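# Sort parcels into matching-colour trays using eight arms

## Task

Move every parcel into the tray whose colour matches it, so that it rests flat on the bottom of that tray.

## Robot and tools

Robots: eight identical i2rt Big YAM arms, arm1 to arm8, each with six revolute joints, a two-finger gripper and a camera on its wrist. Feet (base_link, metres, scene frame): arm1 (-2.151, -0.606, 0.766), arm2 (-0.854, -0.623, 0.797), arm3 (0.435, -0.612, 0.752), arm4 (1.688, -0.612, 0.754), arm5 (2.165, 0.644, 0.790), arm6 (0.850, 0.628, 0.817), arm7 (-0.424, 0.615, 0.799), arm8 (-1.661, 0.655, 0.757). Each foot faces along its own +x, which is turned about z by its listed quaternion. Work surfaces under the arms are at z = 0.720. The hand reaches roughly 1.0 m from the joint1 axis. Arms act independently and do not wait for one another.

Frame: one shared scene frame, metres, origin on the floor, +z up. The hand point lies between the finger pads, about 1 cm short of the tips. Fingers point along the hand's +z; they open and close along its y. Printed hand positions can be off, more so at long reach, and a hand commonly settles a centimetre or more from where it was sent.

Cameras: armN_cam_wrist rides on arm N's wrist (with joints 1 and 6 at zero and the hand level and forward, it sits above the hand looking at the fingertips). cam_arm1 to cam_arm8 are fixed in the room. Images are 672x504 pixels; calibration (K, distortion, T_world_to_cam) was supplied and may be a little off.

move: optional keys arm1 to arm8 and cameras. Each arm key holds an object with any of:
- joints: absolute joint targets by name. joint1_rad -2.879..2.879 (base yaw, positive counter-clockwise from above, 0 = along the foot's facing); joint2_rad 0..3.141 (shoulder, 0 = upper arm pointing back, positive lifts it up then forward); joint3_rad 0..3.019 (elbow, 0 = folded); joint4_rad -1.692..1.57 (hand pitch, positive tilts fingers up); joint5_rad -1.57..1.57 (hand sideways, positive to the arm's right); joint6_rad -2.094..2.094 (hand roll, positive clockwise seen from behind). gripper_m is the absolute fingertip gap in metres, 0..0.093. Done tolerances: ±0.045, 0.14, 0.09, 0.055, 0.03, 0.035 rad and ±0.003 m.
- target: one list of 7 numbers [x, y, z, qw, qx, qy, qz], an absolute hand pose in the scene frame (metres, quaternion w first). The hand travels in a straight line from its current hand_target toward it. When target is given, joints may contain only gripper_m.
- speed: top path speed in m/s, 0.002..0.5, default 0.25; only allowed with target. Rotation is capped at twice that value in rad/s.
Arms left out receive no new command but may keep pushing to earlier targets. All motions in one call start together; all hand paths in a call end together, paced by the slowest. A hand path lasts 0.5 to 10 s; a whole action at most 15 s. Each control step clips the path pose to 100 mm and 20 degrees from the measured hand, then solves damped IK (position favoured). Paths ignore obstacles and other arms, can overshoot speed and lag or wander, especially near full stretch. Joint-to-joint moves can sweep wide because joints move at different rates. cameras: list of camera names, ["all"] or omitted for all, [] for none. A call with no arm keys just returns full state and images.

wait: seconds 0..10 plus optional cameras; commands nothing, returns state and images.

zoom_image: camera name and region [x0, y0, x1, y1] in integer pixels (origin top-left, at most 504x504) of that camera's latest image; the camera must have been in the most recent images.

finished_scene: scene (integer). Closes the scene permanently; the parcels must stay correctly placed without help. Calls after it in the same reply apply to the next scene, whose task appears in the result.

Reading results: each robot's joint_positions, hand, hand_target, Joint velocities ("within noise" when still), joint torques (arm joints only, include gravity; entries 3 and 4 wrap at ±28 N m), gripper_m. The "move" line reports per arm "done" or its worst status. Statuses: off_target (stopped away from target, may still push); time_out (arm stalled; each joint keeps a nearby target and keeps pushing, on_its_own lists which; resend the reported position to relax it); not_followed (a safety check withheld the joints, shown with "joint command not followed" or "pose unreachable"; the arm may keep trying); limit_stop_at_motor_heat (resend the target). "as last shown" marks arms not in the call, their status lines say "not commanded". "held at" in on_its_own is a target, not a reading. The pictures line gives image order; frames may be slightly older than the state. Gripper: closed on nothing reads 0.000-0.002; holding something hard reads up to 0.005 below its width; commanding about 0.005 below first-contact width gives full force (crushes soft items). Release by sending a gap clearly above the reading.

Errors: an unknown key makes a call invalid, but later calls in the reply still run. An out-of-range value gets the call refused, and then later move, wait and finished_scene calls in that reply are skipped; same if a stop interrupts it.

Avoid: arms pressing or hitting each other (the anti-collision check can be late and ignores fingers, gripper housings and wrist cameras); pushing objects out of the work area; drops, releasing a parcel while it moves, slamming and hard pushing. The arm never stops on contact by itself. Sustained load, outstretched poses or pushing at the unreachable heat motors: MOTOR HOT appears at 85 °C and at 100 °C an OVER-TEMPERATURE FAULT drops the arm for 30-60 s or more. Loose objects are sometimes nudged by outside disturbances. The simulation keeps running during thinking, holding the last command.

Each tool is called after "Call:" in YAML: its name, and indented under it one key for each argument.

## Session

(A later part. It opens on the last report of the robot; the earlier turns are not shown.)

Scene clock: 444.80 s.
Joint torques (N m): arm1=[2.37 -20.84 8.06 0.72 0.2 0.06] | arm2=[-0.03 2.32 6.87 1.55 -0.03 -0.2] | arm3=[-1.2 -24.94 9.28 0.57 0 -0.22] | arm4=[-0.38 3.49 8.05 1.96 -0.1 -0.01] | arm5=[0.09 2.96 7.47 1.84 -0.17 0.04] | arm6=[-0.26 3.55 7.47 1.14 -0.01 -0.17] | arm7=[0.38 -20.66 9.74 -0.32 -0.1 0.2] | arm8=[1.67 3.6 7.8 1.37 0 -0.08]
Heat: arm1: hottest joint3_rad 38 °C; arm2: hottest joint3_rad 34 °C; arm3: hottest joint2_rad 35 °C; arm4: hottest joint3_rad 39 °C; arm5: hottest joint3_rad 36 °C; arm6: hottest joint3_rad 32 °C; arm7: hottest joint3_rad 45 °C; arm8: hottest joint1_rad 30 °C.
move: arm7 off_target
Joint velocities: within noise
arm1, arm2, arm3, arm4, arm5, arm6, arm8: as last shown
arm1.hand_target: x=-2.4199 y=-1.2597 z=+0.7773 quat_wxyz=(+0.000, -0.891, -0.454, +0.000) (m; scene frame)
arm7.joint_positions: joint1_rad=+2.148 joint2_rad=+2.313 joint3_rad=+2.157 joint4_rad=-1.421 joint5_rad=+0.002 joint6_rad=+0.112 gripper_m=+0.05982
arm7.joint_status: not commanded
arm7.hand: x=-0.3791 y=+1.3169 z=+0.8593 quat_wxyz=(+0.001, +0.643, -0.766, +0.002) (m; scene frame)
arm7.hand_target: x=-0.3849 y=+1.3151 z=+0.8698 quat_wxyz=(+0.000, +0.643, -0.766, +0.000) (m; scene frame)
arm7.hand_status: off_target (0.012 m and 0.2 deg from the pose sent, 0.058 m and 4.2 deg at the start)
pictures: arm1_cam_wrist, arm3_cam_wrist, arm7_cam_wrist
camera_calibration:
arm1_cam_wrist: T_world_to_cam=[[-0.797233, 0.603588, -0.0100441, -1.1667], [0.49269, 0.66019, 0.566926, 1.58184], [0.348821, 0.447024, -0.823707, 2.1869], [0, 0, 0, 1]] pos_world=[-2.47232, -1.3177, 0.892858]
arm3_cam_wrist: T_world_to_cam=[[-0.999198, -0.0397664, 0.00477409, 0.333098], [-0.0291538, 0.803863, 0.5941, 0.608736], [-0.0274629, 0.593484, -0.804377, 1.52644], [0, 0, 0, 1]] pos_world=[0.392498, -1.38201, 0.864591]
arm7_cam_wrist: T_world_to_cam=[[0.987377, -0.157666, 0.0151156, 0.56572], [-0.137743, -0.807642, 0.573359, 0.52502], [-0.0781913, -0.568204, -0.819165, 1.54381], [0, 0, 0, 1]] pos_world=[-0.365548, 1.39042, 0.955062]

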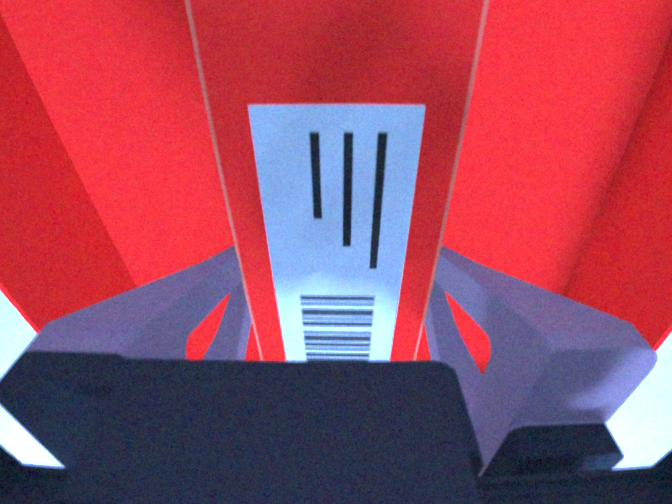

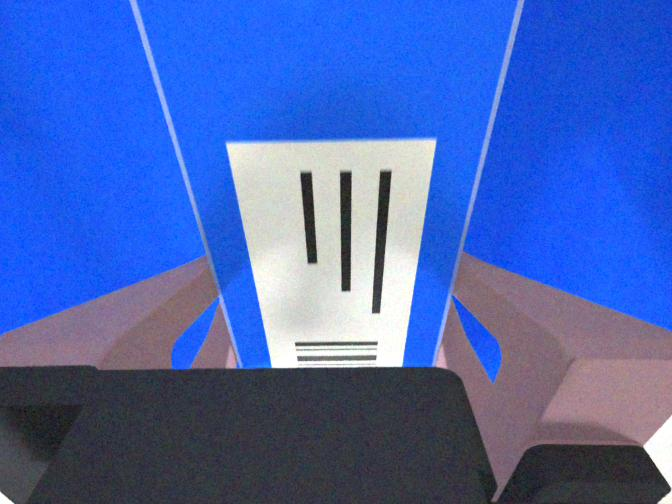

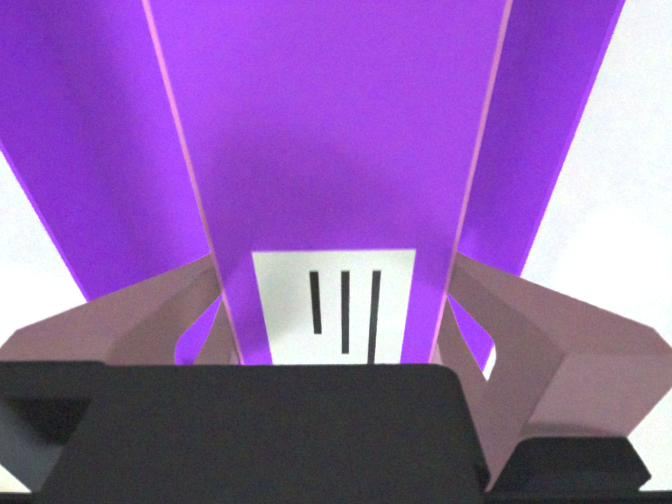

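Call:
move:
  arm1: {"joints":{"gripper_m":0.093}}
  arm3: {"joints":{"gripper_m":0.093}}
  arm7: {"target":[-0.389,1.284,0.87,0,-0.643,0.766,0],"speed":0.15}
  cameras: []

Call:
move:
  arm1: {"target":[-2.42,-1.26,0.93,0,0.891,0.454,0],"speed":0.15}
  arm3: {"target":[0.383,-1.308,0.93,0,0.688,0.725,0],"speed":0.15}
  arm7: {"target":[-0.389,1.284,0.775,0,-0.643,0.766,0],"speed":0.1}
  cameras: ["cam_arm7","arm7_cam_wrist"]

Call:
move:
  arm1: {"joints":{"joint2_rad":0.6,"joint3_rad":1.401,"joint4_rad":-1.483}}
  arm3: {"joints":{"joint2_rad":0.6,"joint3_rad":1.401,"joint4_rad":-1.483,"joint6_rad":0}}
  cameras: ["cam_arm1","cam_arm3"]

Call:
move:
  arm3: {"joints":{"joint1_rad":-2.171}}
  cameras: []

Call:
move:
  arm3: {"joints":{"joint2_rad":2.016,"joint3_rad":1.966,"joint4_rad":-1.52}}
  cameras: []

Call:
move:
  arm3: {"target":[1.055,-0.378,0.86,0,-0.170,0.985,0]}
  cameras: ["arm3_cam_wrist"]

Scene clock: 463.23 s.
Joint torques (N m): arm1=[2.02 -21.13 7.98 0.76 0.16 0.08] | arm2=[-0.03 2.32 6.86 1.55 -0.03 -0.21] | arm3=[-1.26 -24.94 9.33 0.59 0 -0.22] | arm4=[-0.38 3.49 8.05 1.96 -0.09 -0.01] | arm5=[-0.38 2.49 7.2 1.72 -0.19 0.04] | arm6=[-0.21 3.55 7.46 1.14 -0.01 -0.18] | arm7=[0.44 -19.96 8.72 0.46 -0.1 0.2] | arm8=[1.67 3.6 7.88 1.35 0 -0.09]
Heat: arm1: hottest joint3_rad 36 °C; arm2: hottest joint3_rad 34 °C; arm3: hottest joint2_rad 35 °C; arm4: hottest joint3_rad 39 °C; arm5: hottest joint3_rad 36 °C; arm6: hottest joint3_rad 32 °C; arm7: hottest joint3_rad 43 °C; arm8: hottest joint1_rad 30 °C.
move: arm1 done; arm3 done; arm7 off_target
Joint velocities: arm1=[-0.044 -0.015 0.007 0.012 0.037 -0.022 0] | arm2=[within noise] | arm3=[within noise] | arm4=[within noise] | arm5=[within noise] | arm6=[within noise] | arm7=[within noise] | arm8=[within noise]
arm1.joint_positions: joint1_rad=-1.545 joint2_rad=+2.345 joint3_rad=+2.112 joint4_rad=-1.335 joint5_rad=+0.004 joint6_rad=+0.234 gripper_m=+0.09288
arm1.joint_status: all done
arm1.hand: x=-2.4267 y=-1.2573 z=+0.7912 quat_wxyz=(-0.004, -0.892, -0.452, +0.003) (m; scene frame)
arm1.hand_target: x=-2.4200 y=-1.2597 z=+0.7773 quat_wxyz=(+0.000, -0.891, -0.454, +0.000) (m; scene frame)
arm1.hand_status: not commanded
arm2, arm4, arm6, arm8: as last shown
arm3.joint_positions: joint1_rad=+2.117 joint2_rad=+2.307 joint3_rad=+2.046 joint4_rad=-1.319 joint5_rad=+0.002 joint6_rad=-0.109 gripper_m=+0.09297
arm3.joint_status: all done
arm3.hand: x=+0.3901 y=-1.3037 z=+0.7683 quat_wxyz=(-0.004, +0.691, +0.723, +0.007) (m; scene frame)
arm3.hand_target: x=+0.3830 y=-1.3080 z=+0.7681 quat_wxyz=(+0.000, +0.688, +0.725, +0.000) (m; scene frame)
arm3.hand_status: not commanded
arm5.joint_positions: joint1_rad=+0.580 joint2_rad=+0.625 joint3_rad=+1.427 joint4_rad=-1.371 joint5_rad=+0.001 joint6_rad=-0.010 gripper_m=+0.09397
arm5.joint_status: not commanded
arm5.hand: x=+1.9466 y=+0.5700 z=+1.3380 quat_wxyz=(+0.071, +0.867, +0.145, -0.472) (m; scene frame)
arm5.hand_target: x=+1.9494 y=+0.5690 z=+1.3505 quat_wxyz=(+0.078, +0.860, +0.143, -0.484) (m; scene frame)
arm5.hand_status: not commanded
arm7.joint_positions: joint1_rad=+2.150 joint2_rad=+2.216 joint3_rad=+1.986 joint4_rad=-1.366 joint5_rad=+0.002 joint6_rad=+0.115 gripper_m=+0.05982
arm7.joint_status: not commanded
arm7.hand: x=-0.3827 y=+1.2830 z=+0.8606 quat_wxyz=(+0.007, +0.643, -0.766, +0.008) (m; scene frame)
arm7.hand_target: x=-0.3889 y=+1.2839 z=+0.8699 quat_wxyz=(+0.000, +0.643, -0.766, +0.000) (m; scene frame)
arm7.hand_status: off_target (0.011 m and 1.3 deg from the pose sent, 0.036 m and 0.2 deg at the start)
pictures: none
No camera images: "cameras" was empty.

Scene clock: 465.13 s.
Joint torques (N m): arm1=[2.43 -20.72 12.49 -0.2 0.17 0.08] | arm2=[0.03 2.32 6.86 1.54 -0.03 -0.21] | arm3=[-0.97 -26.11 14.24 -0.39 0 -0.2] | arm4=[-0.38 3.49 8.05 1.98 -0.09 0] | arm5=[-0.38 2.78 7.38 1.98 -0.19 0.04] | arm6=[-0.26 3.55 7.46 1.14 -0.01 -0.18] | arm7=[0.56 -17.9 8.68 0.54 -0.09 0.19] | arm8=[1.85 3.31 7.79 1.37 0.01 -0.1]
Heat: arm1: hottest joint3_rad 37 °C; arm2: hottest joint3_rad 34 °C; arm3: hottest joint2_rad 35 °C; arm4: hottest joint3_rad 39 °C; arm5: hottest joint3_rad 36 °C; arm6: hottest joint3_rad 32 °C; arm7: hottest joint3_rad 43 °C; arm8: hottest joint1_rad 30 °C.
move: arm1 off_target; arm3 off_target; arm7 off_target
Joint velocities: within noise
arm1.joint_positions: joint1_rad=-1.545 joint2_rad=+2.294 joint3_rad=+2.376 joint4_rad=-1.673 joint5_rad=+0.004 joint6_rad=+0.235 gripper_m=+0.09288
arm1.joint_status: not commanded
arm1.hand: x=-2.4240 y=-1.2484 z=+0.9267 quat_wxyz=(+0.003, -0.892, -0.452, -0.005) (m; scene frame)
arm1.hand_target: x=-2.4197 y=-1.2594 z=+0.9299 quat_wxyz=(-0.001, -0.891, -0.454, +0.002) (m; scene frame)
arm1.hand_status: off_target (0.013 m and 0.7 deg from the pose sent, 0.139 m and 0.6 deg at the start; a joint's target at an end of its range on 16 of 57 steps)
arm2, arm4, arm5, arm6, arm8: as last shown
arm3.joint_positions: joint1_rad=+2.117 joint2_rad=+2.267 joint3_rad=+2.321 joint4_rad=-1.672 joint5_rad=+0.002 joint6_rad=-0.109 gripper_m=+0.09297
arm3.joint_status: not commanded
arm3.hand: x=+0.3897 y=-1.2976 z=+0.8998 quat_wxyz=(-0.016, +0.691, +0.723, +0.022) (m; scene frame)
arm3.hand_target: x=+0.3832 y=-1.3064 z=+0.9299 quat_wxyz=(+0.001, +0.688, +0.725, -0.002) (m; scene frame)
arm3.hand_status: off_target (0.033 m and 3.1 deg from the pose sent, 0.162 m and 1.0 deg at the start; a joint's target at an end of its range on 16 of 57 steps)
arm7.joint_positions: joint1_rad=+2.150 joint2_rad=+2.272 joint3_rad=+1.876 joint4_rad=-1.174 joint5_rad=+0.002 joint6_rad=+0.115 gripper_m=+0.05982
arm7.joint_status: not commanded
arm7.hand: x=-0.3827 y=+1.2846 z=+0.7842 quat_wxyz=(-0.002, +0.643, -0.766, -0.001) (m; scene frame)
arm7.hand_target: x=-0.3889 y=+1.2837 z=+0.7750 quat_wxyz=(+0.000, +0.643, -0.766, +0.000) (m; scene frame)
arm7.hand_status: off_target (0.011 m and 0.3 deg from the pose sent, 0.086 m and 1.3 deg at the start)
pictures: arm7_cam_wrist, cam_arm7
camera_calibration:
arm7_cam_wrist: T_world_to_cam=[[0.987187, -0.158925, 0.0143002, 0.567506], [-0.13897, -0.81226, 0.566499, 0.552355], [-0.0784152, -0.561227, -0.823939, 1.45833], [0, 0, 0, 1]] pos_world=[-0.369119, 1.3573, 0.88055]

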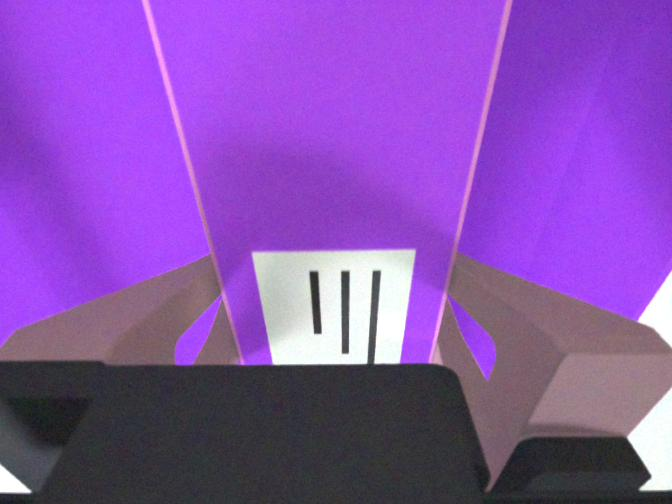

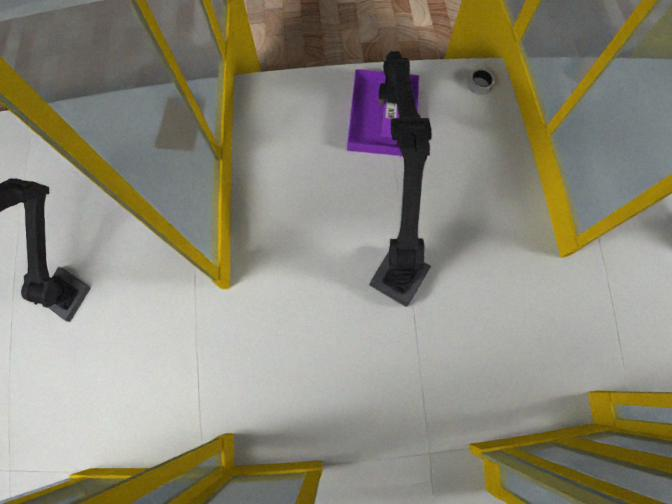

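Scene clock: 467.37 s.
Joint torques (N m): arm1=[2.14 3.66 6.58 1.96 0.21 0.06] | arm2=[-0.03 2.32 6.87 1.54 -0.03 -0.21] | arm3=[-1.26 1.03 8.12 1.72 0.01 0.13] | arm4=[-0.38 3.49 8.05 1.96 -0.1 -0.01] | arm5=[-0.44 3.25 7.46 1.84 -0.19 0.03] | arm6=[-0.26 3.6 7.46 1.13 -0.01 -0.18] | arm7=[0.5 -18.08 8.69 0.55 -0.1 0.2] | arm8=[1.61 3.37 7.77 1.31 -0.01 -0.1]
Heat: arm1: hottest joint3_rad 37 °C; arm2: hottest joint3_rad 34 °C; arm3: hottest joint2_rad 35 °C; arm4: hottest joint3_rad 39 °C; arm5: hottest joint3_rad 36 °C; arm6: hottest joint3_rad 32 °C; arm7: hottest joint3_rad 43 °C; arm8: hottest joint1_rad 30 °C.
move: arm1 done; arm3 done
Joint velocities: within noise
arm1.joint_positions: joint1_rad=-1.545 joint2_rad=+0.599 joint3_rad=+1.409 joint4_rad=-1.494 joint5_rad=+0.004 joint6_rad=+0.235 gripper_m=+0.09288
arm1.joint_status: all done
arm1.hand: x=-2.2323 y=-0.7860 z=+1.2886 quat_wxyz=(-0.280, -0.806, -0.405, +0.329) (m; scene frame)
arm1.hand_target: x=-2.2315 y=-0.7896 z=+1.2871 quat_wxyz=(-0.284, -0.804, -0.406, +0.328) (m; scene frame)
arm1.hand_status: not commanded
arm2, arm4, arm5, arm6, arm7, arm8: as last shown
arm3.joint_positions: joint1_rad=+2.117 joint2_rad=+0.599 joint3_rad=+1.397 joint4_rad=-1.496 joint5_rad=+0.002 joint6_rad=-0.016 gripper_m=+0.09297
arm3.joint_status: all done
arm3.hand: x=+0.4186 y=-0.8166 z=+1.2660 quat_wxyz=(+0.286, +0.658, +0.625, -0.308) (m; scene frame)
arm3.hand_target: x=+0.4164 y=-0.8185 z=+1.2698 quat_wxyz=(+0.291, +0.663, +0.614, -0.313) (m; scene frame)
arm3.hand_status: not commanded
pictures: cam_arm1, cam_arm3

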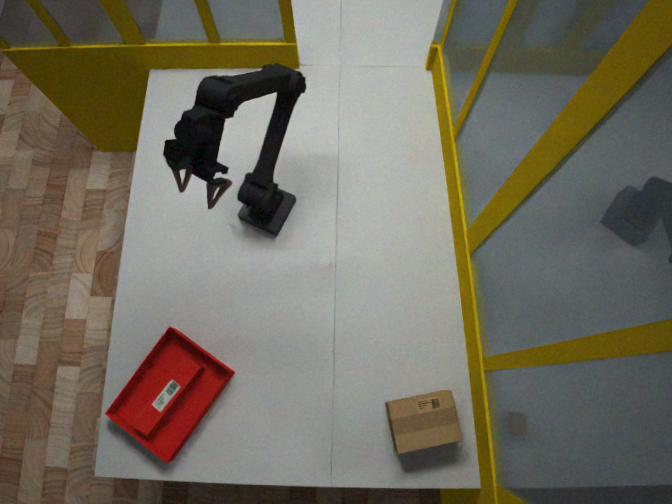

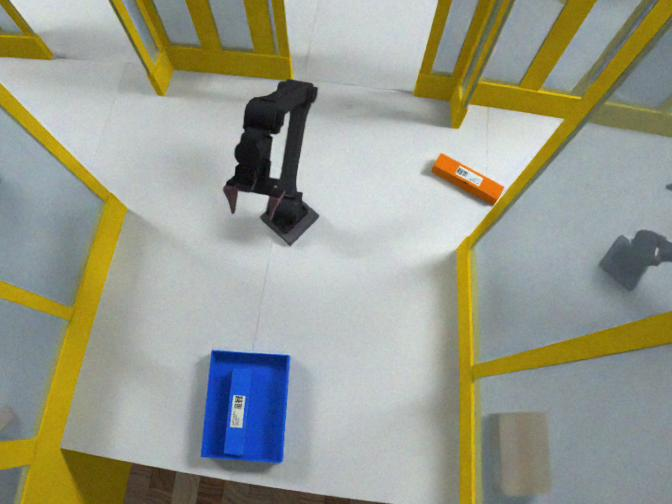

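Scene clock: 471.03 s.
Joint torques (N m): arm1=[2.43 3.72 6.65 1.94 0.17 0.06] | arm2=[-0.03 2.26 6.87 1.55 -0.03 -0.2] | arm3=[-1.61 1.38 8.01 1.76 -0.06 0.12] | arm4=[-0.38 3.49 8.06 1.98 -0.09 0] | arm5=[-0.38 2.96 7.46 1.88 -0.18 0.05] | arm6=[-0.26 3.6 7.47 1.14 -0.01 -0.18] | arm7=[0.5 -17.9 8.65 0.51 -0.1 0.19] | arm8=[1.67 3.43 7.73 1.35 -0.01 -0.09]
Heat: arm1: hottest joint3_rad 36 °C; arm2: hottest joint3_rad 34 °C; arm3: hottest joint2_rad 35 °C; arm4: hottest joint3_rad 39 °C; arm5: hottest joint3_rad 36 °C; arm6: hottest joint3_rad 32 °C; arm7: hottest joint3_rad 42 °C; arm8: hottest joint1_rad 30 °C.
move: arm3 done
Joint velocities: within noise
arm1, arm2, arm4, arm5, arm6, arm7, arm8: as last shown
arm3.joint_positions: joint1_rad=-2.158 joint2_rad=+0.599 joint3_rad=+1.397 joint4_rad=-1.496 joint5_rad=+0.004 joint6_rad=-0.015 gripper_m=+0.09301
arm3.joint_status: all done
arm3.hand: x=+0.6212 y=-0.5421 z=+1.2687 quat_wxyz=(-0.419, +0.173, -0.888, -0.076) (m; scene frame)
arm3.hand_target: x=+0.6242 y=-0.5441 z=+1.2726 quat_wxyz=(-0.426, +0.159, -0.887, -0.077) (m; scene frame)
arm3.hand_status: not commanded
pictures: none
No camera images: "cameras" was empty.

Scene clock: 473.13 s.
Joint torques (N m): arm1=[2.02 3.19 6.58 1.99 0.2 0.04] | arm2=[-0.03 2.26 6.86 1.54 -0.03 -0.2] | arm3=[-1.44 -24.29 11.9 -0.13 -0.05 0.12] | arm4=[-0.38 3.43 8.06 1.96 -0.09 -0.01] | arm5=[0.09 2.96 7.49 1.81 -0.17 0.06] | arm6=[-0.26 3.49 7.47 1.14 -0.01 -0.18] | arm7=[0.32 -18.14 8.68 0.5 -0.09 0.2] | arm8=[1.55 3.55 7.8 1.42 -0.02 -0.08]
Heat: arm1: hottest joint3_rad 36 °C; arm2: hottest joint3_rad 34 °C; arm3: hottest joint2_rad 35 °C; arm4: hottest joint3_rad 39 °C; arm5: hottest joint3_rad 36 °C; arm6: hottest joint3_rad 32 °C; arm7: hottest joint3_rad 42 °C; arm8: hottest joint1_rad 30 °C.
move: arm3 done
Joint velocities: within noise
arm1, arm2, arm4, arm5, arm6, arm7, arm8: as last shown
arm3.joint_positions: joint1_rad=-2.158 joint2_rad=+2.043 joint3_rad=+1.932 joint4_rad=-1.514 joint5_rad=+0.004 joint6_rad=-0.015 gripper_m=+0.09301
arm3.joint_status: all done
arm3.hand: x=+1.0132 y=-0.3874 z=+0.9050 quat_wxyz=(+0.023, +0.193, -0.981, +0.005) (m; scene frame)
arm3.hand_target: x=+1.0225 y=-0.3930 z=+0.9344 quat_wxyz=(-0.004, +0.179, -0.984, +0.000) (m; scene frame)
arm3.hand_status: not commanded
pictures: none
No camera images: "cameras" was empty.

Scene clock: 474.40 s.
Joint torques (N m): arm1=[2.14 3.55 6.57 2.02 0.19 0.05] | arm2=[-0.03 2.32 6.87 1.55 -0.03 -0.2] | arm3=[-1.32 -24.47 13.68 0.44 -0.16 0.14] | arm4=[-0.38 3.49 8.05 1.96 -0.1 0] | arm5=[-0.62 2.78 7.27 1.77 -0.2 0.04] | arm6=[-0.21 3.6 7.47 1.11 -0.01 -0.18] | arm7=[0.56 -17.96 8.66 0.53 -0.09 0.18] | arm8=[1.9 3.55 7.75 1.37 -0.02 -0.1]
Heat: arm1: hottest joint3_rad 36 °C; arm2: hottest joint3_rad 34 °C; arm3: hottest joint2_rad 35 °C; arm4: hottest joint3_rad 39 °C; arm5: hottest joint3_rad 36 °C; arm6: hottest joint3_rad 32 °C; arm7: hottest joint3_rad 42 °C; arm8: hottest joint1_rad 30 °C.
move: arm3 off_target
Joint velocities: within noise
arm1, arm5, arm7: as last shown
arm2.joint_positions: joint1_rad=-1.296 joint2_rad=+0.599 joint3_rad=+1.402 joint4_rad=-1.475 joint5_rad=+0.002 joint6_rad=+0.012 gripper_m=+0.09293
arm2.joint_status: not commanded
arm2.hand: x=-0.7760 y=-0.4336 z=+1.3195 quat_wxyz=(-0.360, +0.498, -0.750, -0.245) (m; scene frame)
arm2.hand_target: x=-0.7759 y=-0.4345 z=+1.3171 quat_wxyz=(-0.358, +0.503, -0.749, -0.239) (m; scene frame)
arm2.hand_status: not commanded
arm3.joint_positions: joint1_rad=-2.158 joint2_rad=+2.161 joint3_rad=+1.936 joint4_rad=-1.431 joint5_rad=+0.004 joint6_rad=+0.004 gripper_m=+0.09301
arm3.joint_status: not commanded
arm3.hand: x=+1.0317 y=-0.3799 z=+0.8335 quat_wxyz=(+0.038, +0.183, -0.982, +0.008) (m; scene frame)
arm3.hand_target: x=+1.0533 y=-0.3788 z=+0.8606 quat_wxyz=(+0.000, +0.170, -0.985, +0.000) (m; scene frame)
arm3.hand_status: off_target (0.035 m and 4.7 deg from the pose sent, 0.062 m and 3.8 deg at the start)
arm4.joint_positions: joint1_rad=+1.848 joint2_rad=+0.594 joint3_rad=+1.407 joint4_rad=-1.491 joint5_rad=+0.014 joint6_rad=+0.014 gripper_m=+0.09290
arm4.joint_status: not commanded
arm4.hand: x=+1.5063 y=-0.5368 z=+1.2771 quat_wxyz=(-0.071, +0.885, -0.165, -0.430) (m; scene frame)
arm4.hand_target: x=+1.5025 y=-0.5347 z=+1.2749 quat_wxyz=(-0.073, +0.886, -0.164, -0.427) (m; scene frame)
arm4.hand_status: not commanded
arm6.joint_positions: joint1_rad=-1.310 joint2_rad=+0.592 joint3_rad=+1.398 joint4_rad=-1.477 joint5_rad=+0.001 joint6_rad=+0.005 gripper_m=+0.09288
arm6.joint_status: not commanded
arm6.hand: x=+0.7790 y=+0.4388 z=+1.3380 quat_wxyz=(-0.248, -0.741, -0.512, +0.357) (m; scene frame)
arm6.hand_target: x=+0.7795 y=+0.4366 z=+1.3368 quat_wxyz=(-0.245, -0.739, -0.518, +0.353) (m; scene frame)
arm6.hand_status: not commanded
arm8.joint_positions: joint1_rad=+0.328 joint2_rad=+0.597 joint3_rad=+1.404 joint4_rad=-1.489 joint5_rad=-0.002 joint6_rad=+0.005 gripper_m=+0.09292
arm8.joint_status: not commanded
arm8.hand: x=-1.7166 y=+0.4618 z=+1.2780 quat_wxyz=(-0.261, -0.722, -0.542, +0.342) (m; scene frame)
arm8.hand_target: x=-1.7180 y=+0.4594 z=+1.2772 quat_wxyz=(-0.259, -0.721, -0.543, +0.344) (m; scene frame)
arm8.hand_status: not commanded
pictures: arm3_cam_wrist
camera_calibration:
arm3_cam_wrist: T_world_to_cam=[[0.356949, -0.934057, 0.0111709, -0.733567], [-0.717681, -0.266568, 0.643332, 0.108785], [-0.597931, -0.237654, -0.765506, 1.28864], [0, 0, 0, 1]] pos_world=[1.11043, -0.349945, 0.924668]

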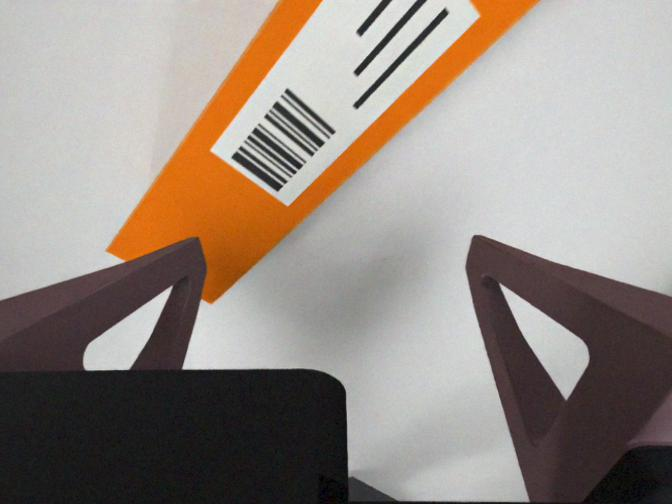

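Call:
move:
  arm3: {"target":[1.06,-0.372,0.87,0,0.174,0.985,0]}
  cameras: ["arm3_cam_wrist"]

Call:
move:
  arm7: {"joints":{"gripper_m":0.093}}
  cameras: []

Call:
move:
  arm7: {"target":[-0.385,1.284,0.92,0,-0.643,0.766,0],"speed":0.2}
  cameras: []

Call:
move:
  arm7: {"joints":{"joint2_rad":0.6,"joint3_rad":1.401,"joint4_rad":-1.483}}
  cameras: ["cam_arm7"]

Scene clock: 504.07 s.
Joint torques (N m): arm1=[2.08 3.66 6.68 1.96 0.18 0.07] | arm2=[0.03 2.32 6.87 1.55 -0.03 -0.21] | arm3=[-0.85 -22.95 14.06 -0.34 0.03 0.14] | arm4=[-0.38 3.49 8.05 1.96 -0.09 -0.01] | arm5=[0.09 3.49 7.42 1.92 -0.18 0.06] | arm6=[-0.26 3.55 7.47 1.16 -0.01 -0.18] | arm7=[0.38 -17.85 8.68 0.47 -0.11 0.19] | arm8=[1.49 3.43 7.83 1.33 -0.01 -0.08]
Heat: arm1: hottest joint3_rad 35 °C; arm2: hottest joint3_rad 34 °C; arm3: hottest joint2_rad 35 °C; arm4: hottest joint3_rad 39 °C; arm5: hottest joint3_rad 36 °C; arm6: hottest joint3_rad 32 °C; arm7: hottest joint3_rad 40 °C; arm8: hottest joint1_rad 30 °C.
move: arm3 off_target
Joint velocities: within noise
arm1, arm2, arm4, arm5, arm6, arm7, arm8: as last shown
arm3.joint_positions: joint1_rad=-2.158 joint2_rad=+2.161 joint3_rad=+1.991 joint4_rad=-1.446 joint5_rad=+0.001 joint6_rad=+0.701 gripper_m=+0.09301
arm3.joint_status: not commanded
arm3.hand: x=+1.0445 y=-0.3743 z=+0.8538 quat_wxyz=(+0.017, -0.163, -0.986, +0.008) (m; scene frame)
arm3.hand_target: x=+1.0590 y=-0.3725 z=+0.8701 quat_wxyz=(+0.000, -0.174, -0.985, +0.000) (m; scene frame)
arm3.hand_status: off_target (0.023 m and 2.5 deg from the pose sent, 0.047 m and 41.4 deg at the start)
pictures: arm3_cam_wrist
camera_calibration:
arm3_cam_wrist: T_world_to_cam=[[-0.32611, -0.944815, 0.031253, -0.0407854], [-0.745683, 0.277417, 0.605802, 0.371336], [-0.581041, 0.174254, -0.795001, 1.47491], [0, 0, 0, 1]] pos_world=[1.12058, -0.398559, 0.948876]

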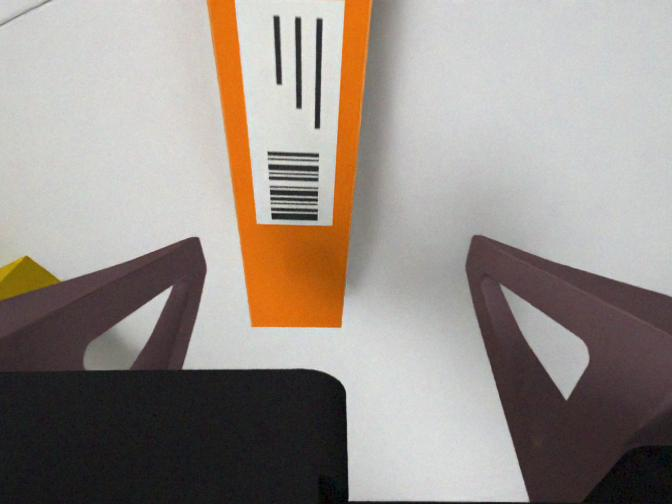

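Scene clock: 504.70 s.
Joint torques (N m): arm1=[2.37 3.25 6.58 2.03 0.19 0.08] | arm2=[0.03 2.32 6.86 1.55 -0.03 -0.21] | arm3=[-0.97 -22.95 14.01 -0.29 0.03 0.13] | arm4=[-0.38 3.43 8.05 1.96 -0.09 -0.01] | arm5=[-0.26 3.14 7.54 1.83 -0.18 0.04] | arm6=[-0.21 3.6 7.49 1.13 -0.01 -0.18] | arm7=[0.56 -18.02 8.66 0.5 -0.09 0.19] | arm8=[1.79 3.25 7.77 1.33 0.01 -0.11]
Heat: arm1: hottest joint3_rad 35 °C; arm2: hottest joint3_rad 34 °C; arm3: hottest joint2_rad 35 °C; arm4: hottest joint3_rad 39 °C; arm5: hottest joint3_rad 36 °C; arm6: hottest joint3_rad 32 °C; arm7: hottest joint3_rad 40 °C; arm8: hottest joint1_rad 30 °C.
move: arm7 done
Joint velocities: within noise
arm1, arm2, arm4, arm5, arm6, arm8: as last shown
arm3.joint_positions: joint1_rad=-2.158 joint2_rad=+2.161 joint3_rad=+1.992 joint4_rad=-1.446 joint5_rad=+0.001 joint6_rad=+0.702 gripper_m=+0.09301
arm3.joint_status: not commanded
arm3.hand: x=+1.0446 y=-0.3742 z=+0.8539 quat_wxyz=(+0.016, -0.163, -0.986, +0.008) (m; scene frame)
arm3.hand_target: x=+1.0591 y=-0.3724 z=+0.8701 quat_wxyz=(+0.000, -0.174, -0.985, -0.001) (m; scene frame)
arm3.hand_status: not commanded
arm7.joint_positions: joint1_rad=+2.150 joint2_rad=+2.272 joint3_rad=+1.876 joint4_rad=-1.174 joint5_rad=+0.002 joint6_rad=+0.115 gripper_m=+0.09283
arm7.joint_status: all done
arm7.hand: x=-0.3827 y=+1.2846 z=+0.7842 quat_wxyz=(-0.002, +0.642, -0.766, -0.001) (m; scene frame)
arm7.hand_target: x=-0.3889 y=+1.2837 z=+0.7750 quat_wxyz=(+0.000, +0.643, -0.766, +0.000) (m; scene frame)
arm7.hand_status: not commanded
pictures: none
No camera images: "cameras" was empty.

Scene clock: 506.27 s.
Joint torques (N m): arm1=[2.43 3.49 6.71 2.13 0.19 0.07] | arm2=[0.03 2.32 6.87 1.55 -0.03 -0.2] | arm3=[-0.97 -22.95 14.01 -0.34 0.03 0.13] | arm4=[-0.44 3.49 8.05 1.98 -0.09 -0.01] | arm5=[-0.73 2.84 7.38 1.69 -0.14 0.05] | arm6=[-0.26 3.55 7.47 1.13 -0.01 -0.18] | arm7=[-0.03 -18.02 14.8 -0.29 -0.11 0.14] | arm8=[1.61 3.55 7.75 1.44 0 -0.07]
Heat: arm1: hottest joint3_rad 34 °C; arm2: hottest joint3_rad 34 °C; arm3: hottest joint2_rad 35 °C; arm4: hottest joint3_rad 39 °C; arm5: hottest joint3_rad 36 °C; arm6: hottest joint3_rad 32 °C; arm7: hottest joint3_rad 41 °C; arm8: hottest joint1_rad 30 °C.
move: arm7 off_target
Joint velocities: within noise
arm1, arm2, arm3, arm4, arm6, arm8: as last shown
arm3.hand: x=+1.0446 y=-0.3742 z=+0.8539 quat_wxyz=(+0.016, -0.164, -0.986, +0.008) (m; scene frame)
arm5.joint_positions: joint1_rad=+0.580 joint2_rad=+0.625 joint3_rad=+1.427 joint4_rad=-1.371 joint5_rad=+0.001 joint6_rad=-0.010 gripper_m=+0.09397
arm5.joint_status: not commanded
arm5.hand: x=+1.9466 y=+0.5700 z=+1.3380 quat_wxyz=(+0.071, +0.867, +0.145, -0.472) (m; scene frame)
arm5.hand_target: x=+1.9494 y=+0.5690 z=+1.3505 quat_wxyz=(+0.078, +0.860, +0.143, -0.484) (m; scene frame)
arm5.hand_status: not commanded
arm7.joint_positions: joint1_rad=+2.150 joint2_rad=+2.159 joint3_rad=+1.999 joint4_rad=-1.454 joint5_rad=+0.002 joint6_rad=+0.115 gripper_m=+0.09294
arm7.joint_status: not commanded
arm7.hand: x=-0.3836 y=+1.2682 z=+0.9023 quat_wxyz=(+0.013, +0.642, -0.766, +0.015) (m; scene frame)
arm7.hand_target: x=-0.3850 y=+1.2829 z=+0.9201 quat_wxyz=(+0.000, +0.643, -0.766, +0.000) (m; scene frame)
arm7.hand_status: off_target (0.024 m and 2.3 deg from the pose sent, 0.136 m and 0.3 deg at the start)
pictures: none
No camera images: "cameras" was empty.

Scene clock: 508.33 s.
Joint torques (N m): arm1=[2.14 3.37 6.72 2.04 0.18 0.07] | arm2=[0.03 2.32 6.87 1.55 -0.03 -0.2] | arm3=[-0.91 -22.95 13.97 -0.32 0.03 0.13] | arm4=[-0.38 3.49 8.05 1.98 -0.09 0] | arm5=[-0.09 3.08 7.41 1.77 -0.17 0.03] | arm6=[-0.21 3.55 7.49 1.13 -0.01 -0.18] | arm7=[-0.15 1.38 7.57 0.85 -0.11 0.12] | arm8=[1.55 3.49 7.77 1.42 -0.02 -0.09]
Heat: arm1: hottest joint3_rad 34 °C; arm2: hottest joint3_rad 34 °C; arm3: hottest joint2_rad 35 °C; arm4: hottest joint3_rad 39 °C; arm5: hottest joint3_rad 36 °C; arm6: hottest joint3_rad 32 °C; arm7: hottest joint3_rad 40 °C; arm8: hottest joint1_rad 30 °C.
move: arm7 done
Joint velocities: within noise
arm1, arm2, arm3, arm4, arm5, arm6, arm8: as last shown
arm7.joint_positions: joint1_rad=+2.150 joint2_rad=+0.596 joint3_rad=+1.411 joint4_rad=-1.472 joint5_rad=+0.002 joint6_rad=+0.115 gripper_m=+0.09294
arm7.joint_status: all done
arm7.hand: x=-0.4105 y=+0.8162 z=+1.3267 quat_wxyz=(-0.304, +0.576, -0.688, -0.321) (m; scene frame)
arm7.hand_target: x=-0.4113 y=+0.8174 z=+1.3194 quat_wxyz=(-0.296, +0.580, -0.691, -0.314) (m; scene frame)
arm7.hand_status: not commanded
pictures: cam_arm7

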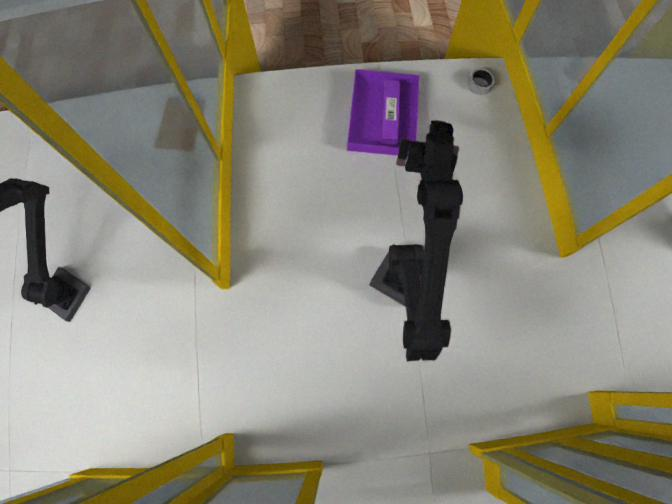

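Call:
move:
  arm3: {"target":[1.076,-0.362,0.85,0,0.190,0.982,0]}
  cameras: ["arm3_cam_wrist"]

Scene clock: 519.03 s.
Joint torques (N m): arm1=[2.26 3.37 6.64 1.98 0.17 0.04] | arm2=[0.03 2.32 6.87 1.54 -0.03 -0.2] | arm3=[-0.38 -23.88 13.97 -0.28 0.03 0.14] | arm4=[-0.38 3.49 8.05 1.96 -0.09 -0.01] | arm5=[-0.32 3.02 7.35 1.83 -0.21 0.02] | arm6=[-0.15 3.55 7.47 1.11 0 -0.18] | arm7=[-0.09 1.38 7.58 0.83 -0.11 0.12] | arm8=[1.44 3.55 7.8 1.32 -0.03 -0.1]
Heat: arm1: hottest joint3_rad 34 °C; arm2: hottest joint3_rad 34 °C; arm3: hottest joint2_rad 35 °C; arm4: hottest joint3_rad 39 °C; arm5: hottest joint3_rad 36 °C; arm6: hottest joint3_rad 32 °C; arm7: hottest joint3_rad 40 °C; arm8: hottest joint1_rad 30 °C.
move: arm3 off_target
Joint velocities: within noise
arm1.joint_positions: joint1_rad=-1.545 joint2_rad=+0.599 joint3_rad=+1.409 joint4_rad=-1.494 joint5_rad=+0.004 joint6_rad=+0.235 gripper_m=+0.09288
arm1.joint_status: not commanded
arm1.hand: x=-2.2323 y=-0.7860 z=+1.2886 quat_wxyz=(-0.280, -0.806, -0.405, +0.329) (m; scene frame)
arm1.hand_target: x=-2.2315 y=-0.7896 z=+1.2871 quat_wxyz=(-0.284, -0.804, -0.406, +0.328) (m; scene frame)
arm1.hand_status: not commanded
arm2, arm4, arm5, arm6, arm7, arm8: as last shown
arm3.joint_positions: joint1_rad=-2.158 joint2_rad=+2.231 joint3_rad=+2.060 joint4_rad=-1.446 joint5_rad=+0.001 joint6_rad=+0.739 gripper_m=+0.09301
arm3.joint_status: not commanded
arm3.hand: x=+1.0617 y=-0.3675 z=+0.8337 quat_wxyz=(+0.017, -0.182, -0.983, +0.009) (m; scene frame)
arm3.hand_target: x=+1.0751 y=-0.3624 z=+0.8502 quat_wxyz=(+0.000, -0.190, -0.982, -0.001) (m; scene frame)
arm3.hand_status: off_target (0.022 m and 2.4 deg from the pose sent, 0.034 m and 3.7 deg at the start)
pictures: arm3_cam_wrist
camera_calibration:
arm3_cam_wrist: T_world_to_cam=[[-0.36183, -0.931636, 0.0336668, 0.0125796], [-0.733727, 0.306872, 0.606196, 0.392198], [-0.575085, 0.194638, -0.794602, 1.46854], [0, 0, 0, 1]] pos_world=[1.13685, -0.394469, 0.928735]

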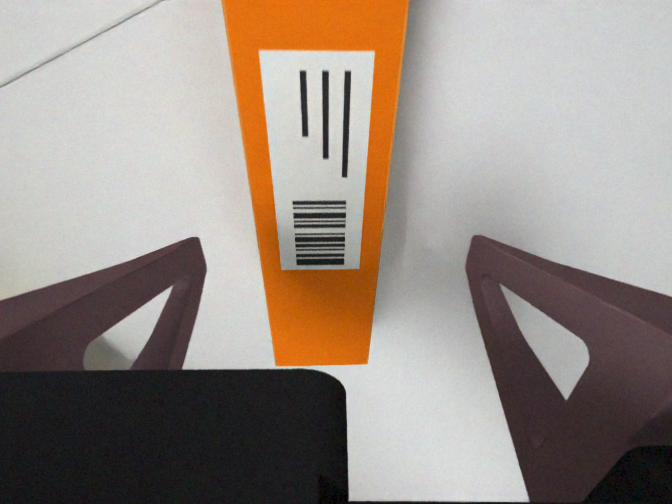

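Call:
move:
  arm3: {"target":[1.073,-0.366,0.768,0,0.190,0.982,0],"speed":0.15}
  cameras: []

Call:
move:
  arm3: {"joints":{"gripper_m":0.04}}
  cameras: ["arm3_cam_wrist"]

Call:
move:
  arm3: {"target":[1.06,-0.37,0.92,0,0.190,0.982,0]}
  cameras: []

Call:
move:
  arm3: {"joints":{"joint2_rad":1.489,"joint3_rad":1.401,"joint4_rad":-1.483,"joint6_rad":0}}
  cameras: ["cam_arm3"]

Scene clock: 532.53 s.
Joint torques (N m): arm1=[2.26 3.31 6.64 2.02 0.17 0.06] | arm2=[0.03 2.32 6.87 1.54 -0.03 -0.21] | arm3=[-0.85 -24.7 9.33 0.54 0.04 0.09] | arm4=[-0.44 3.49 8.05 1.96 -0.1 0] | arm5=[0.03 3.31 7.34 1.73 -0.16 0.01] | arm6=[-0.21 3.49 7.49 1.14 -0.01 -0.18] | arm7=[-0.03 1.49 7.57 0.87 -0.11 0.13] | arm8=[1.61 3.43 7.73 1.39 0 -0.08]
Heat: arm1: hottest joint3_rad 34 °C; arm2: hottest joint3_rad 34 °C; arm3: hottest joint2_rad 35 °C; arm4: hottest joint3_rad 39 °C; arm5: hottest joint3_rad 36 °C; arm6: hottest joint3_rad 32 °C; arm7: hottest joint3_rad 39 °C; arm8: hottest joint1_rad 30 °C.
move: arm3 done
Joint velocities: within noise
arm1, arm2, arm4, arm5, arm6, arm7, arm8: as last shown
arm3.joint_positions: joint1_rad=-2.158 joint2_rad=+2.284 joint3_rad=+1.971 joint4_rad=-1.285 joint5_rad=+0.001 joint6_rad=+0.739 gripper_m=+0.09301
arm3.joint_status: not commanded
arm3.hand: x=+1.0664 y=-0.3654 z=+0.7653 quat_wxyz=(+0.009, -0.182, -0.983, +0.004) (m; scene frame)
arm3.hand_target: x=+1.0729 y=-0.3661 z=+0.7679 quat_wxyz=(+0.000, -0.190, -0.982, +0.000) (m; scene frame)
arm3.hand_status: done (0.007 m and 1.5 deg from the pose sent, 0.067 m and 2.4 deg at the start)
pictures: none
No camera images: "cameras" was empty.

Scene clock: 533.17 s.
Joint torques (N m): arm1=[2.43 3.55 6.68 1.96 0.18 0.05] | arm2=[-0.03 2.32 6.86 1.55 -0.03 -0.2] | arm3=[-0.91 -24.64 9.31 0.53 0.04 0.09] | arm4=[-0.38 3.49 8.05 1.96 -0.09 -0.01] | arm5=[-0.09 3.25 7.47 1.83 -0.21 0.02] | arm6=[-0.26 3.55 7.47 1.11 -0.01 -0.18] | arm7=[0.09 1.55 7.53 0.85 -0.1 0.11] | arm8=[1.9 3.43 7.87 1.35 0 -0.08]
Heat: arm1: hottest joint3_rad 33 °C; arm2: hottest joint3_rad 34 °C; arm3: hottest joint2_rad 35 °C; arm4: hottest joint3_rad 39 °C; arm5: hottest joint3_rad 36 °C; arm6: hottest joint3_rad 32 °C; arm7: hottest joint3_rad 39 °C; arm8: hottest joint1_rad 30 °C.
move: arm3 off_target
Joint velocities: within noise
arm1, arm2, arm4, arm5, arm6, arm7, arm8: as last shown
arm3.joint_positions: joint1_rad=-2.158 joint2_rad=+2.284 joint3_rad=+1.971 joint4_rad=-1.285 joint5_rad=+0.001 joint6_rad=+0.740 gripper_m=+0.05879
arm3.joint_status: gripper_m off_target (ended at +0.05882, target +0.04000)
arm3.hand: x=+1.0664 y=-0.3654 z=+0.7653 quat_wxyz=(+0.009, -0.182, -0.983, +0.004) (m; scene frame)
arm3.hand_target: x=+1.0729 y=-0.3661 z=+0.7679 quat_wxyz=(+0.000, -0.190, -0.982, +0.000) (m; scene frame)
arm3.hand_status: not commanded
pictures: arm3_cam_wrist
camera_calibration:
arm3_cam_wrist: T_world_to_cam=[[-0.362707, -0.931654, 0.0215605, 0.0287169], [-0.743925, 0.303401, 0.595418, 0.454382], [-0.561265, 0.199923, -0.803127, 1.41028], [0, 0, 0, 1]] pos_world=[1.13998, -0.393053, 0.861467]

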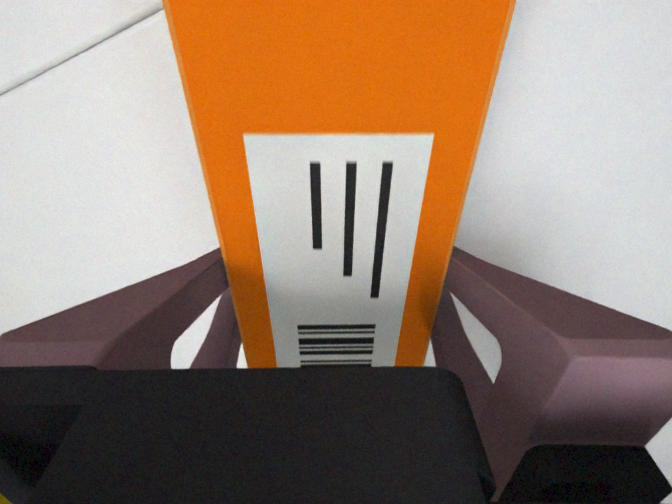

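Scene clock: 534.77 s.
Joint torques (N m): arm1=[2.49 3.55 6.6 2.02 0.2 0.07] | arm2=[-0.03 2.26 6.87 1.54 -0.03 -0.2] | arm3=[-0.67 -24.59 14.48 -0.4 0.01 0.12] | arm4=[-0.38 3.49 8.05 1.96 -0.09 -0.01] | arm5=[-0.26 3.37 7.49 1.91 -0.19 0.06] | arm6=[-0.26 3.55 7.49 1.13 -0.01 -0.17] | arm7=[-0.03 1.26 7.57 0.85 -0.1 0.12] | arm8=[1.61 3.66 7.82 1.29 0.02 -0.1]
Heat: arm1: hottest joint3_rad 33 °C; arm2: hottest joint3_rad 34 °C; arm3: hottest joint2_rad 35 °C; arm4: hottest joint3_rad 39 °C; arm5: hottest joint3_rad 36 °C; arm6: hottest joint3_rad 32 °C; arm7: hottest joint3_rad 39 °C; arm8: hottest joint1_rad 30 °C.
move: arm3 off_target
Joint velocities: within noise
arm1, arm5, arm7: as last shown
arm2.joint_positions: joint1_rad=-1.296 joint2_rad=+0.599 joint3_rad=+1.402 joint4_rad=-1.475 joint5_rad=+0.002 joint6_rad=+0.012 gripper_m=+0.09293
arm2.joint_status: not commanded
arm2.hand: x=-0.7760 y=-0.4336 z=+1.3195 quat_wxyz=(-0.360, +0.498, -0.750, -0.245) (m; scene frame)
arm2.hand_target: x=-0.7759 y=-0.4345 z=+1.3171 quat_wxyz=(-0.358, +0.503, -0.749, -0.239) (m; scene frame)
arm2.hand_status: not commanded
arm3.joint_positions: joint1_rad=-2.158 joint2_rad=+2.170 joint3_rad=+2.105 joint4_rad=-1.571 joint5_rad=+0.001 joint6_rad=+0.740 gripper_m=+0.05879
arm3.joint_status: not commanded
arm3.hand: x=+1.0462 y=-0.3738 z=+0.8909 quat_wxyz=(+0.025, -0.182, -0.983, +0.014) (m; scene frame)
arm3.hand_target: x=+1.0585 y=-0.3706 z=+0.9201 quat_wxyz=(+0.000, -0.190, -0.982, -0.001) (m; scene frame)
arm3.hand_status: off_target (0.032 m and 3.5 deg from the pose sent, 0.155 m and 1.5 deg at the start; pose on its path clipped on 9 of 48 steps)
arm4.joint_positions: joint1_rad=+1.848 joint2_rad=+0.594 joint3_rad=+1.407 joint4_rad=-1.491 joint5_rad=+0.014 joint6_rad=+0.014 gripper_m=+0.09290
arm4.joint_status: not commanded
arm4.hand: x=+1.5063 y=-0.5368 z=+1.2771 quat_wxyz=(-0.071, +0.885, -0.165, -0.430) (m; scene frame)
arm4.hand_target: x=+1.5025 y=-0.5347 z=+1.2749 quat_wxyz=(-0.073, +0.886, -0.164, -0.427) (m; scene frame)
arm4.hand_status: not commanded
arm6.joint_positions: joint1_rad=-1.310 joint2_rad=+0.592 joint3_rad=+1.398 joint4_rad=-1.477 joint5_rad=+0.001 joint6_rad=+0.005 gripper_m=+0.09288
arm6.joint_status: not commanded
arm6.hand: x=+0.7790 y=+0.4388 z=+1.3380 quat_wxyz=(-0.248, -0.741, -0.512, +0.357) (m; scene frame)
arm6.hand_target: x=+0.7795 y=+0.4366 z=+1.3368 quat_wxyz=(-0.245, -0.739, -0.518, +0.353) (m; scene frame)
arm6.hand_status: not commanded
arm8.joint_positions: joint1_rad=+0.328 joint2_rad=+0.597 joint3_rad=+1.404 joint4_rad=-1.489 joint5_rad=-0.002 joint6_rad=+0.005 gripper_m=+0.09292
arm8.joint_status: not commanded
arm8.hand: x=-1.7166 y=+0.4618 z=+1.2780 quat_wxyz=(-0.261, -0.722, -0.542, +0.342) (m; scene frame)
arm8.hand_target: x=-1.7180 y=+0.4594 z=+1.2772 quat_wxyz=(-0.259, -0.721, -0.543, +0.344) (m; scene frame)
arm8.hand_status: not commanded
pictures: none
No camera images: "cameras" was empty.

Scene clock: 536.60 s.
Joint torques (N m): arm1=[2.55 3.43 6.64 1.99 0.18 0.04] | arm2=[0.03 2.26 6.87 1.54 -0.03 -0.21] | arm3=[-0.56 -14.15 9.74 0.47 -0.04 -0.18] | arm4=[-0.38 3.49 8.05 1.96 -0.09 0] | arm5=[-0.44 2.78 7.53 1.88 -0.19 0.04] | arm6=[-0.21 3.66 7.49 1.13 -0.01 -0.18] | arm7=[-0.15 1.32 7.53 0.84 -0.11 0.12] | arm8=[1.85 3.43 7.79 1.32 0.01 -0.09]
Heat: arm1: hottest joint3_rad 33 °C; arm2: hottest joint3_rad 34 °C; arm3: hottest joint2_rad 35 °C; arm4: hottest joint3_rad 39 °C; arm5: hottest joint3_rad 36 °C; arm6: hottest joint3_rad 32 °C; arm7: hottest joint3_rad 39 °C; arm8: hottest joint1_rad 30 °C.
move: arm3 done
Joint velocities: within noise
arm1, arm2, arm4, arm5, arm6, arm7, arm8: as last shown
arm3.joint_positions: joint1_rad=-2.158 joint2_rad=+1.491 joint3_rad=+1.394 joint4_rad=-1.494 joint5_rad=+0.001 joint6_rad=+0.016 gripper_m=+0.05881
arm3.joint_status: all done
arm3.hand: x=+0.8390 y=-0.4552 z=+0.9853 quat_wxyz=(+0.007, +0.177, -0.984, +0.000) (m; scene frame)
arm3.hand_target: x=+0.8434 y=-0.4547 z=+0.9889 quat_wxyz=(-0.003, +0.185, -0.983, -0.001) (m; scene frame)
arm3.hand_status: not commanded
pictures: cam_arm3

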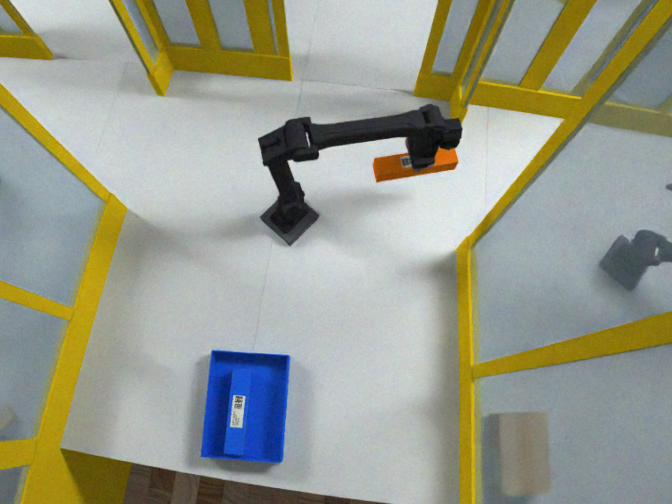

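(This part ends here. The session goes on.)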